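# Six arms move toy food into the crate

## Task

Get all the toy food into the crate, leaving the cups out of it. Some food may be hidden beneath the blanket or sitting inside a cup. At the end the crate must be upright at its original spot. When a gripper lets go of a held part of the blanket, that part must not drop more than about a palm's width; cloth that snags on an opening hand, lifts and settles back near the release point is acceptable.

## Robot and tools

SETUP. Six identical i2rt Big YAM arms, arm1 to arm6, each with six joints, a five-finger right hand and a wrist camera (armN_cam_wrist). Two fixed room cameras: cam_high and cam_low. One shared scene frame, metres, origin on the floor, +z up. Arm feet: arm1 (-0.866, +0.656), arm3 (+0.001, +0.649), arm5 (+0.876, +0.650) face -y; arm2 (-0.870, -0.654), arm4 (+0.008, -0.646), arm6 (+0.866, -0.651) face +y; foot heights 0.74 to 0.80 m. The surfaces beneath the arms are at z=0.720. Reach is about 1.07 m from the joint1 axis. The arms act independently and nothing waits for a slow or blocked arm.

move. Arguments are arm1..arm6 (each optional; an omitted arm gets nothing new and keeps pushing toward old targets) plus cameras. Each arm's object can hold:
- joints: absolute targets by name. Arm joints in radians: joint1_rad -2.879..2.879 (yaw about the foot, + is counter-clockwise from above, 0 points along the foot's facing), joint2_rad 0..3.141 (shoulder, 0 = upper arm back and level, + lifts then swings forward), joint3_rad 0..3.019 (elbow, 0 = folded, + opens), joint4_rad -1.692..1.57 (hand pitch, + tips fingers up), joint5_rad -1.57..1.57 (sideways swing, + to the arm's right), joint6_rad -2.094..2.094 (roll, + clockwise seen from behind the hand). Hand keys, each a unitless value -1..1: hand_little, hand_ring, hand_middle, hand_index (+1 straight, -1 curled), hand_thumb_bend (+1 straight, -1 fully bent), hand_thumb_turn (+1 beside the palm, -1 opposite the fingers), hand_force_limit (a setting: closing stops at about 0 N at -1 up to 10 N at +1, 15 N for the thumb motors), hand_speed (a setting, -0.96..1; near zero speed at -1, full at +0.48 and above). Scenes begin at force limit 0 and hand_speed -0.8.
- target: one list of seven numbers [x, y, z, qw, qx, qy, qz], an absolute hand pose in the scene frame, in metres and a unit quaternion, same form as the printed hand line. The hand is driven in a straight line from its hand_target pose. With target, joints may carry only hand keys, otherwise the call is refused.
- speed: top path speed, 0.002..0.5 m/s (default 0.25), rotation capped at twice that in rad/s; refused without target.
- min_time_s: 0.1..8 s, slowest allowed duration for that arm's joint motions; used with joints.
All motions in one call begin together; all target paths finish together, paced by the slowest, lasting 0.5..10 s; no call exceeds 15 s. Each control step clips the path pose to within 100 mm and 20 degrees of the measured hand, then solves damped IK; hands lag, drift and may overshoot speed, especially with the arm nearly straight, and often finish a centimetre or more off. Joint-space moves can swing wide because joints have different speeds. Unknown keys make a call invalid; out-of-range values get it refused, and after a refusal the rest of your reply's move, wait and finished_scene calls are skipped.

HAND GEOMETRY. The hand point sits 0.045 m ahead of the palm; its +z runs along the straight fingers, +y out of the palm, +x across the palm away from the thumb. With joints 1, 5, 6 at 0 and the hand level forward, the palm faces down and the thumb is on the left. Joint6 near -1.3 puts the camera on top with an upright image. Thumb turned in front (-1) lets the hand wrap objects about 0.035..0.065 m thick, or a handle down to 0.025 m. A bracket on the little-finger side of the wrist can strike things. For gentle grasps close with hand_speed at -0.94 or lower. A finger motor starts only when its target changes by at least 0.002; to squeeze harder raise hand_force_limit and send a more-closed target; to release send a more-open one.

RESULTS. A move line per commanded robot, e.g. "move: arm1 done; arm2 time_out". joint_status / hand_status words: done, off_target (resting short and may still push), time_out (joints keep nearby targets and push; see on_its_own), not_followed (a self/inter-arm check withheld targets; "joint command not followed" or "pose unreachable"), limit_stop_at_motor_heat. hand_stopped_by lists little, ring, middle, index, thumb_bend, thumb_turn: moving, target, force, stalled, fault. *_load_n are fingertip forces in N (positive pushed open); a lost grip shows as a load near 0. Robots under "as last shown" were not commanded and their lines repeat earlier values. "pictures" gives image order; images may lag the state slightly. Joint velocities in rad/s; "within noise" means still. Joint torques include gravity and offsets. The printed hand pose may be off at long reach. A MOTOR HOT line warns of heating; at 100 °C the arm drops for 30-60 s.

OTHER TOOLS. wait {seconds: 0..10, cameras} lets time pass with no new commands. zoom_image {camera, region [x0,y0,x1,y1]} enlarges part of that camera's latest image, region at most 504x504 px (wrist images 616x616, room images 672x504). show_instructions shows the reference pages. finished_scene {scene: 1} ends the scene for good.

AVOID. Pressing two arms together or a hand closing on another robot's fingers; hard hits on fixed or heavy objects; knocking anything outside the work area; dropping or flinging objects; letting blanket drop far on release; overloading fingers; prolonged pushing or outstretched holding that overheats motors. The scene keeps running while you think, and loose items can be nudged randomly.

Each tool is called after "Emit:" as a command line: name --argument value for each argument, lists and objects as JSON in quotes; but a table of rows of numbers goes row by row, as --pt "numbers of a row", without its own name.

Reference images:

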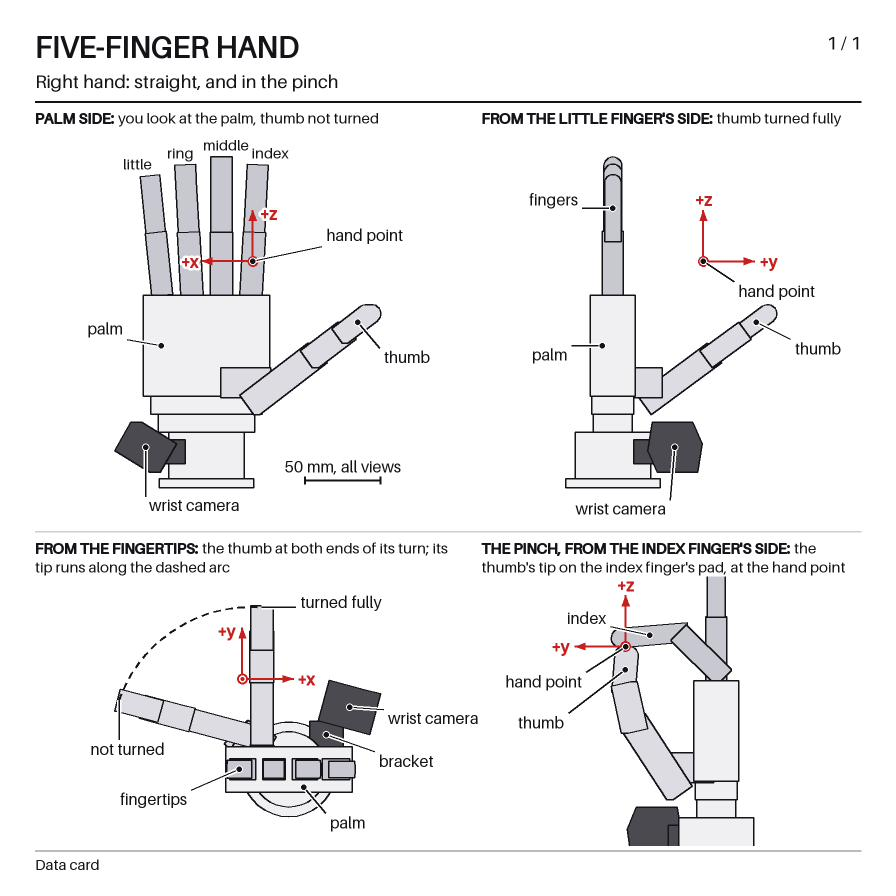

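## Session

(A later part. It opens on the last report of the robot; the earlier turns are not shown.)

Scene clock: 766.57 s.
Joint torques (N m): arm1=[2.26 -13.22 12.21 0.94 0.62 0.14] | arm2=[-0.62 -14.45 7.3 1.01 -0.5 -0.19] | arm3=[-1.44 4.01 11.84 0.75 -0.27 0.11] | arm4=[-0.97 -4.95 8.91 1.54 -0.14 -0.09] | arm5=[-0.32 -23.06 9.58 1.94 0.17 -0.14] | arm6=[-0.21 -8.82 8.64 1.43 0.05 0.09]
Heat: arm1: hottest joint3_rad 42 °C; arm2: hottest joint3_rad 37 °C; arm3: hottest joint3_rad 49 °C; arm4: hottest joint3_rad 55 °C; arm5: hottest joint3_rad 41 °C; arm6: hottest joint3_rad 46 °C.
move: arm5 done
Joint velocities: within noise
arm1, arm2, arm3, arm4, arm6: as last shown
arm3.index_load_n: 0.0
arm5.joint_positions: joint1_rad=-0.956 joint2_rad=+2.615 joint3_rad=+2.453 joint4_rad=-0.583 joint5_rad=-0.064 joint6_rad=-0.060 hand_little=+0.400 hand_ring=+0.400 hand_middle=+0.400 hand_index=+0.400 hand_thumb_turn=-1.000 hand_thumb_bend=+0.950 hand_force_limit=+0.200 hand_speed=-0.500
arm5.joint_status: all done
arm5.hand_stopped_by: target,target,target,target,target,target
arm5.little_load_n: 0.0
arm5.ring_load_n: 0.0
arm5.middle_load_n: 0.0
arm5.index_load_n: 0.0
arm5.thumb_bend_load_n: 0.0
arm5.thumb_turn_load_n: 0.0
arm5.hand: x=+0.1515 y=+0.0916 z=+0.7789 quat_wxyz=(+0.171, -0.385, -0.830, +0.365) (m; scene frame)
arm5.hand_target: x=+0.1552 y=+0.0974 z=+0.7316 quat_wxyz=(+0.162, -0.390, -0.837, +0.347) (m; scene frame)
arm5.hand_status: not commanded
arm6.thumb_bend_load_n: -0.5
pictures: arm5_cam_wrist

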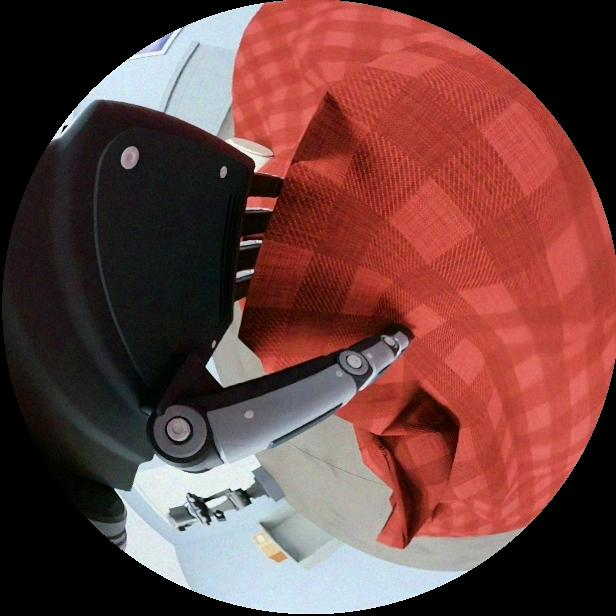

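Emit:
move --arm5 '{"target":[0.2,0.14,0.93,0.1617,-0.3905,-0.8373,0.3468],"speed":0.1,"joints":{"hand_index":0.9,"hand_middle":0.9,"hand_ring":0.9,"hand_little":0.9}}' --cameras '["arm5_cam_wrist","cam_high"]'

Emit:
zoom_image --camera "cam_high" --region '[240, 160, 430, 310]'

Emit:
zoom_image --camera "cam_high" --region '[120, 180, 240, 300]'

Scene clock: 769.50 s.
Joint torques (N m): arm1=[2.2 -13.16 12.22 0.94 0.62 0.14] | arm2=[-0.85 -14.51 7.23 0.95 -0.49 -0.18] | arm3=[-1.49 4.13 11.78 0.57 -0.19 0.05] | arm4=[-0.97 -5.01 8.92 1.52 -0.14 -0.09] | arm5=[-0.97 -25 8.39 1.39 -0.03 -0.24] | arm6=[-0.32 -8.88 8.62 1.42 0.05 0.09]
Heat: arm1: hottest joint3_rad 42 °C; arm2: hottest joint3_rad 37 °C; arm3: hottest joint3_rad 49 °C; arm4: hottest joint3_rad 55 °C; arm5: hottest joint3_rad 41 °C; arm6: hottest joint3_rad 46 °C.
move: arm5 off_target
Joint velocities: within noise
arm1, arm2, arm3, arm4, arm6: as last shown
arm2.thumb_bend_load_n: -0.5
arm5.joint_positions: joint1_rad=-0.960 joint2_rad=+2.283 joint3_rad=+2.260 joint4_rad=-0.747 joint5_rad=-0.068 joint6_rad=-0.060 hand_little=+0.900 hand_ring=+0.900 hand_middle=+0.900 hand_index=+0.900 hand_thumb_turn=-1.000 hand_thumb_bend=+0.950 hand_force_limit=+0.200 hand_speed=-0.500
arm5.joint_status: all done
arm5.hand_stopped_by: target,target,target,target,target,target
arm5.little_load_n: 0.0
arm5.ring_load_n: 0.0
arm5.middle_load_n: 0.0
arm5.index_load_n: 0.0
arm5.thumb_bend_load_n: 0.0
arm5.thumb_turn_load_n: 0.0
arm5.hand: x=+0.2023 y=+0.1302 z=+0.9385 quat_wxyz=(+0.164, -0.388, -0.834, +0.356) (m; scene frame)
arm5.hand_target: x=+0.2000 y=+0.1399 z=+0.9301 quat_wxyz=(+0.162, -0.390, -0.837, +0.347) (m; scene frame)
arm5.hand_status: off_target (0.013 m and 1.2 deg from the pose sent, 0.166 m and 2.6 deg at the start)
arm6.thumb_bend_load_n: 0.0
pictures: arm5_cam_wrist, cam_high

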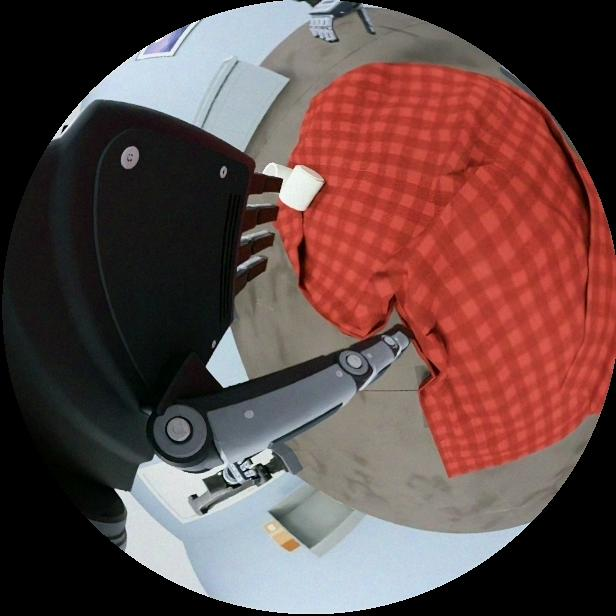

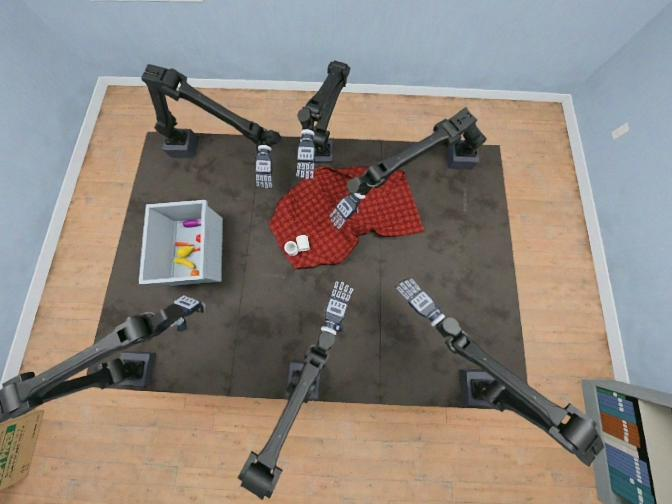

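Scaled by 2.653 from the camera's 672x504 image, which has a finer 960x720 frame.

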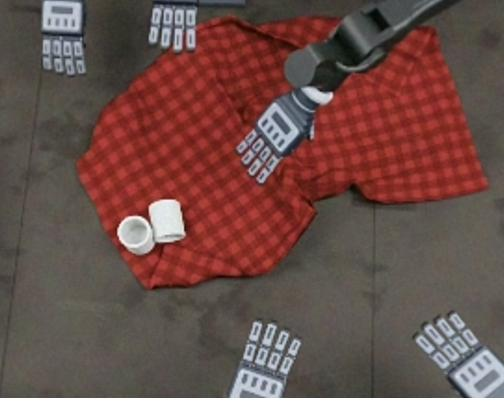

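Scaled by 4.200 from the camera's 672x504 image, which has a finer 960x720 frame.

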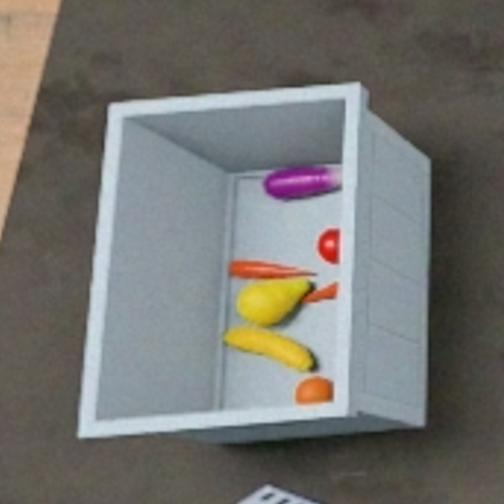

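Emit:
move --arm5 '{"target":[0.42,0.36,0.95,0.1617,-0.3905,-0.8373,0.3468],"speed":0.25}' --cameras '["arm5_cam_wrist","cam_high"]'

Emit:
zoom_image --camera "cam_high" --region '[240, 160, 430, 310]'

Emit:
zoom_image --camera "arm5_cam_wrist" --region '[250, 80, 580, 450]'

Scene clock: 771.50 s.
Joint torques (N m): arm1=[2.26 -13.22 12.22 0.95 0.62 0.14] | arm2=[-0.97 -14.56 7.3 0.99 -0.49 -0.2] | arm3=[-1.96 4.54 11.9 0.4 -0.2 -0.01] | arm4=[-0.91 -5.07 8.92 1.52 -0.15 -0.09] | arm5=[-0.56 -10.99 8.1 2.03 -0.09 -0.26] | arm6=[-0.38 -8.88 8.64 1.39 0.07 0.08]
Heat: arm1: hottest joint3_rad 42 °C; arm2: hottest joint3_rad 37 °C; arm3: hottest joint3_rad 49 °C; arm4: hottest joint3_rad 55 °C; arm5: hottest joint3_rad 41 °C; arm6: hottest joint3_rad 46 °C.
move: arm5 done
Joint velocities: within noise
arm1, arm2, arm3, arm4, arm6: as last shown
arm2.thumb_bend_load_n: 0.0
arm5.joint_positions: joint1_rad=-1.092 joint2_rad=+1.442 joint3_rad=+1.096 joint4_rad=-0.451 joint5_rad=-0.157 joint6_rad=-0.149 hand_little=+0.900 hand_ring=+0.900 hand_middle=+0.900 hand_index=+0.900 hand_thumb_turn=-1.000 hand_thumb_bend=+0.950 hand_force_limit=+0.200 hand_speed=-0.500
arm5.joint_status: not commanded
arm5.hand_stopped_by: target,target,target,target,target,target
arm5.little_load_n: 0.0
arm5.ring_load_n: 0.0
arm5.middle_load_n: 0.0
arm5.index_load_n: 0.0
arm5.thumb_bend_load_n: 0.0
arm5.thumb_turn_load_n: 0.0
arm5.hand: x=+0.4226 y=+0.3576 z=+0.9561 quat_wxyz=(+0.161, -0.393, -0.835, +0.349) (m; scene frame)
arm5.hand_target: x=+0.4201 y=+0.3601 z=+0.9501 quat_wxyz=(+0.162, -0.391, -0.837, +0.347) (m; scene frame)
arm5.hand_status: done (0.007 m and 0.5 deg from the pose sent, 0.317 m and 1.2 deg at the start)
arm6.ring_load_n: -0.5
pictures: arm5_cam_wrist, cam_high

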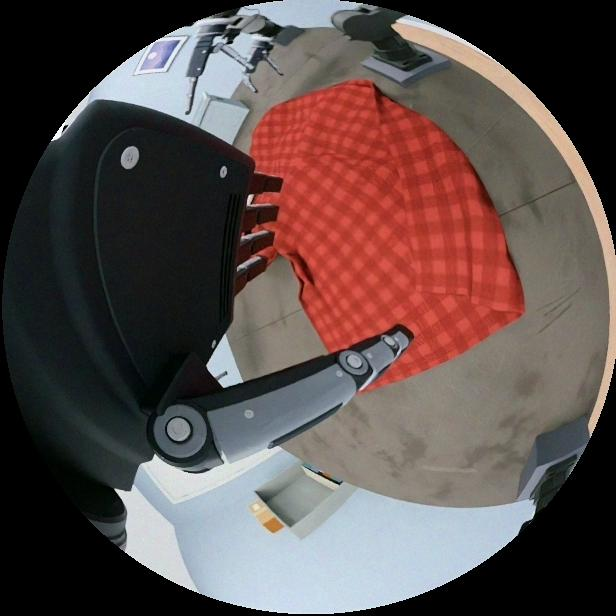

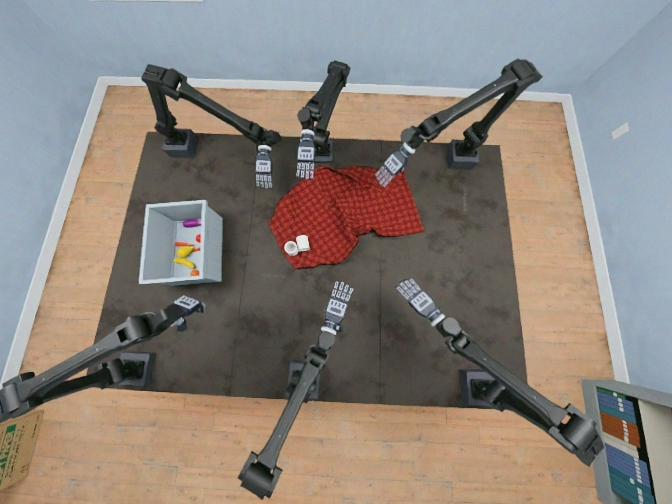

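Scaled by 2.653 from the camera's 672x504 image, which has a finer 960x720 frame.

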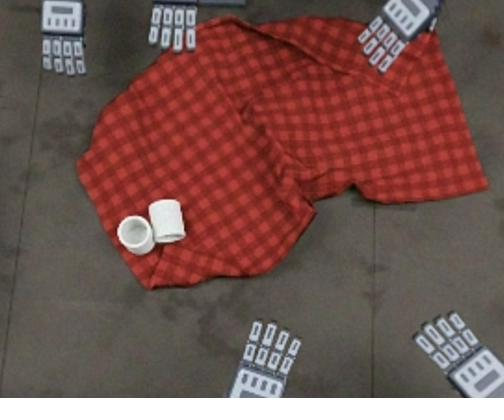

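Scaled by 1.362 from the camera's 616x616 image, which has a finer 880x880 frame.

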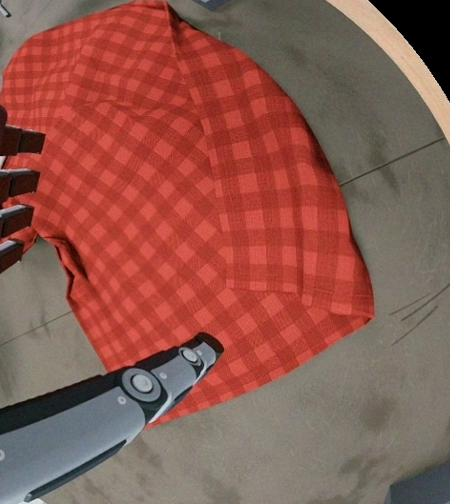

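Emit:
finished_scene

The scene is finished: the task was done.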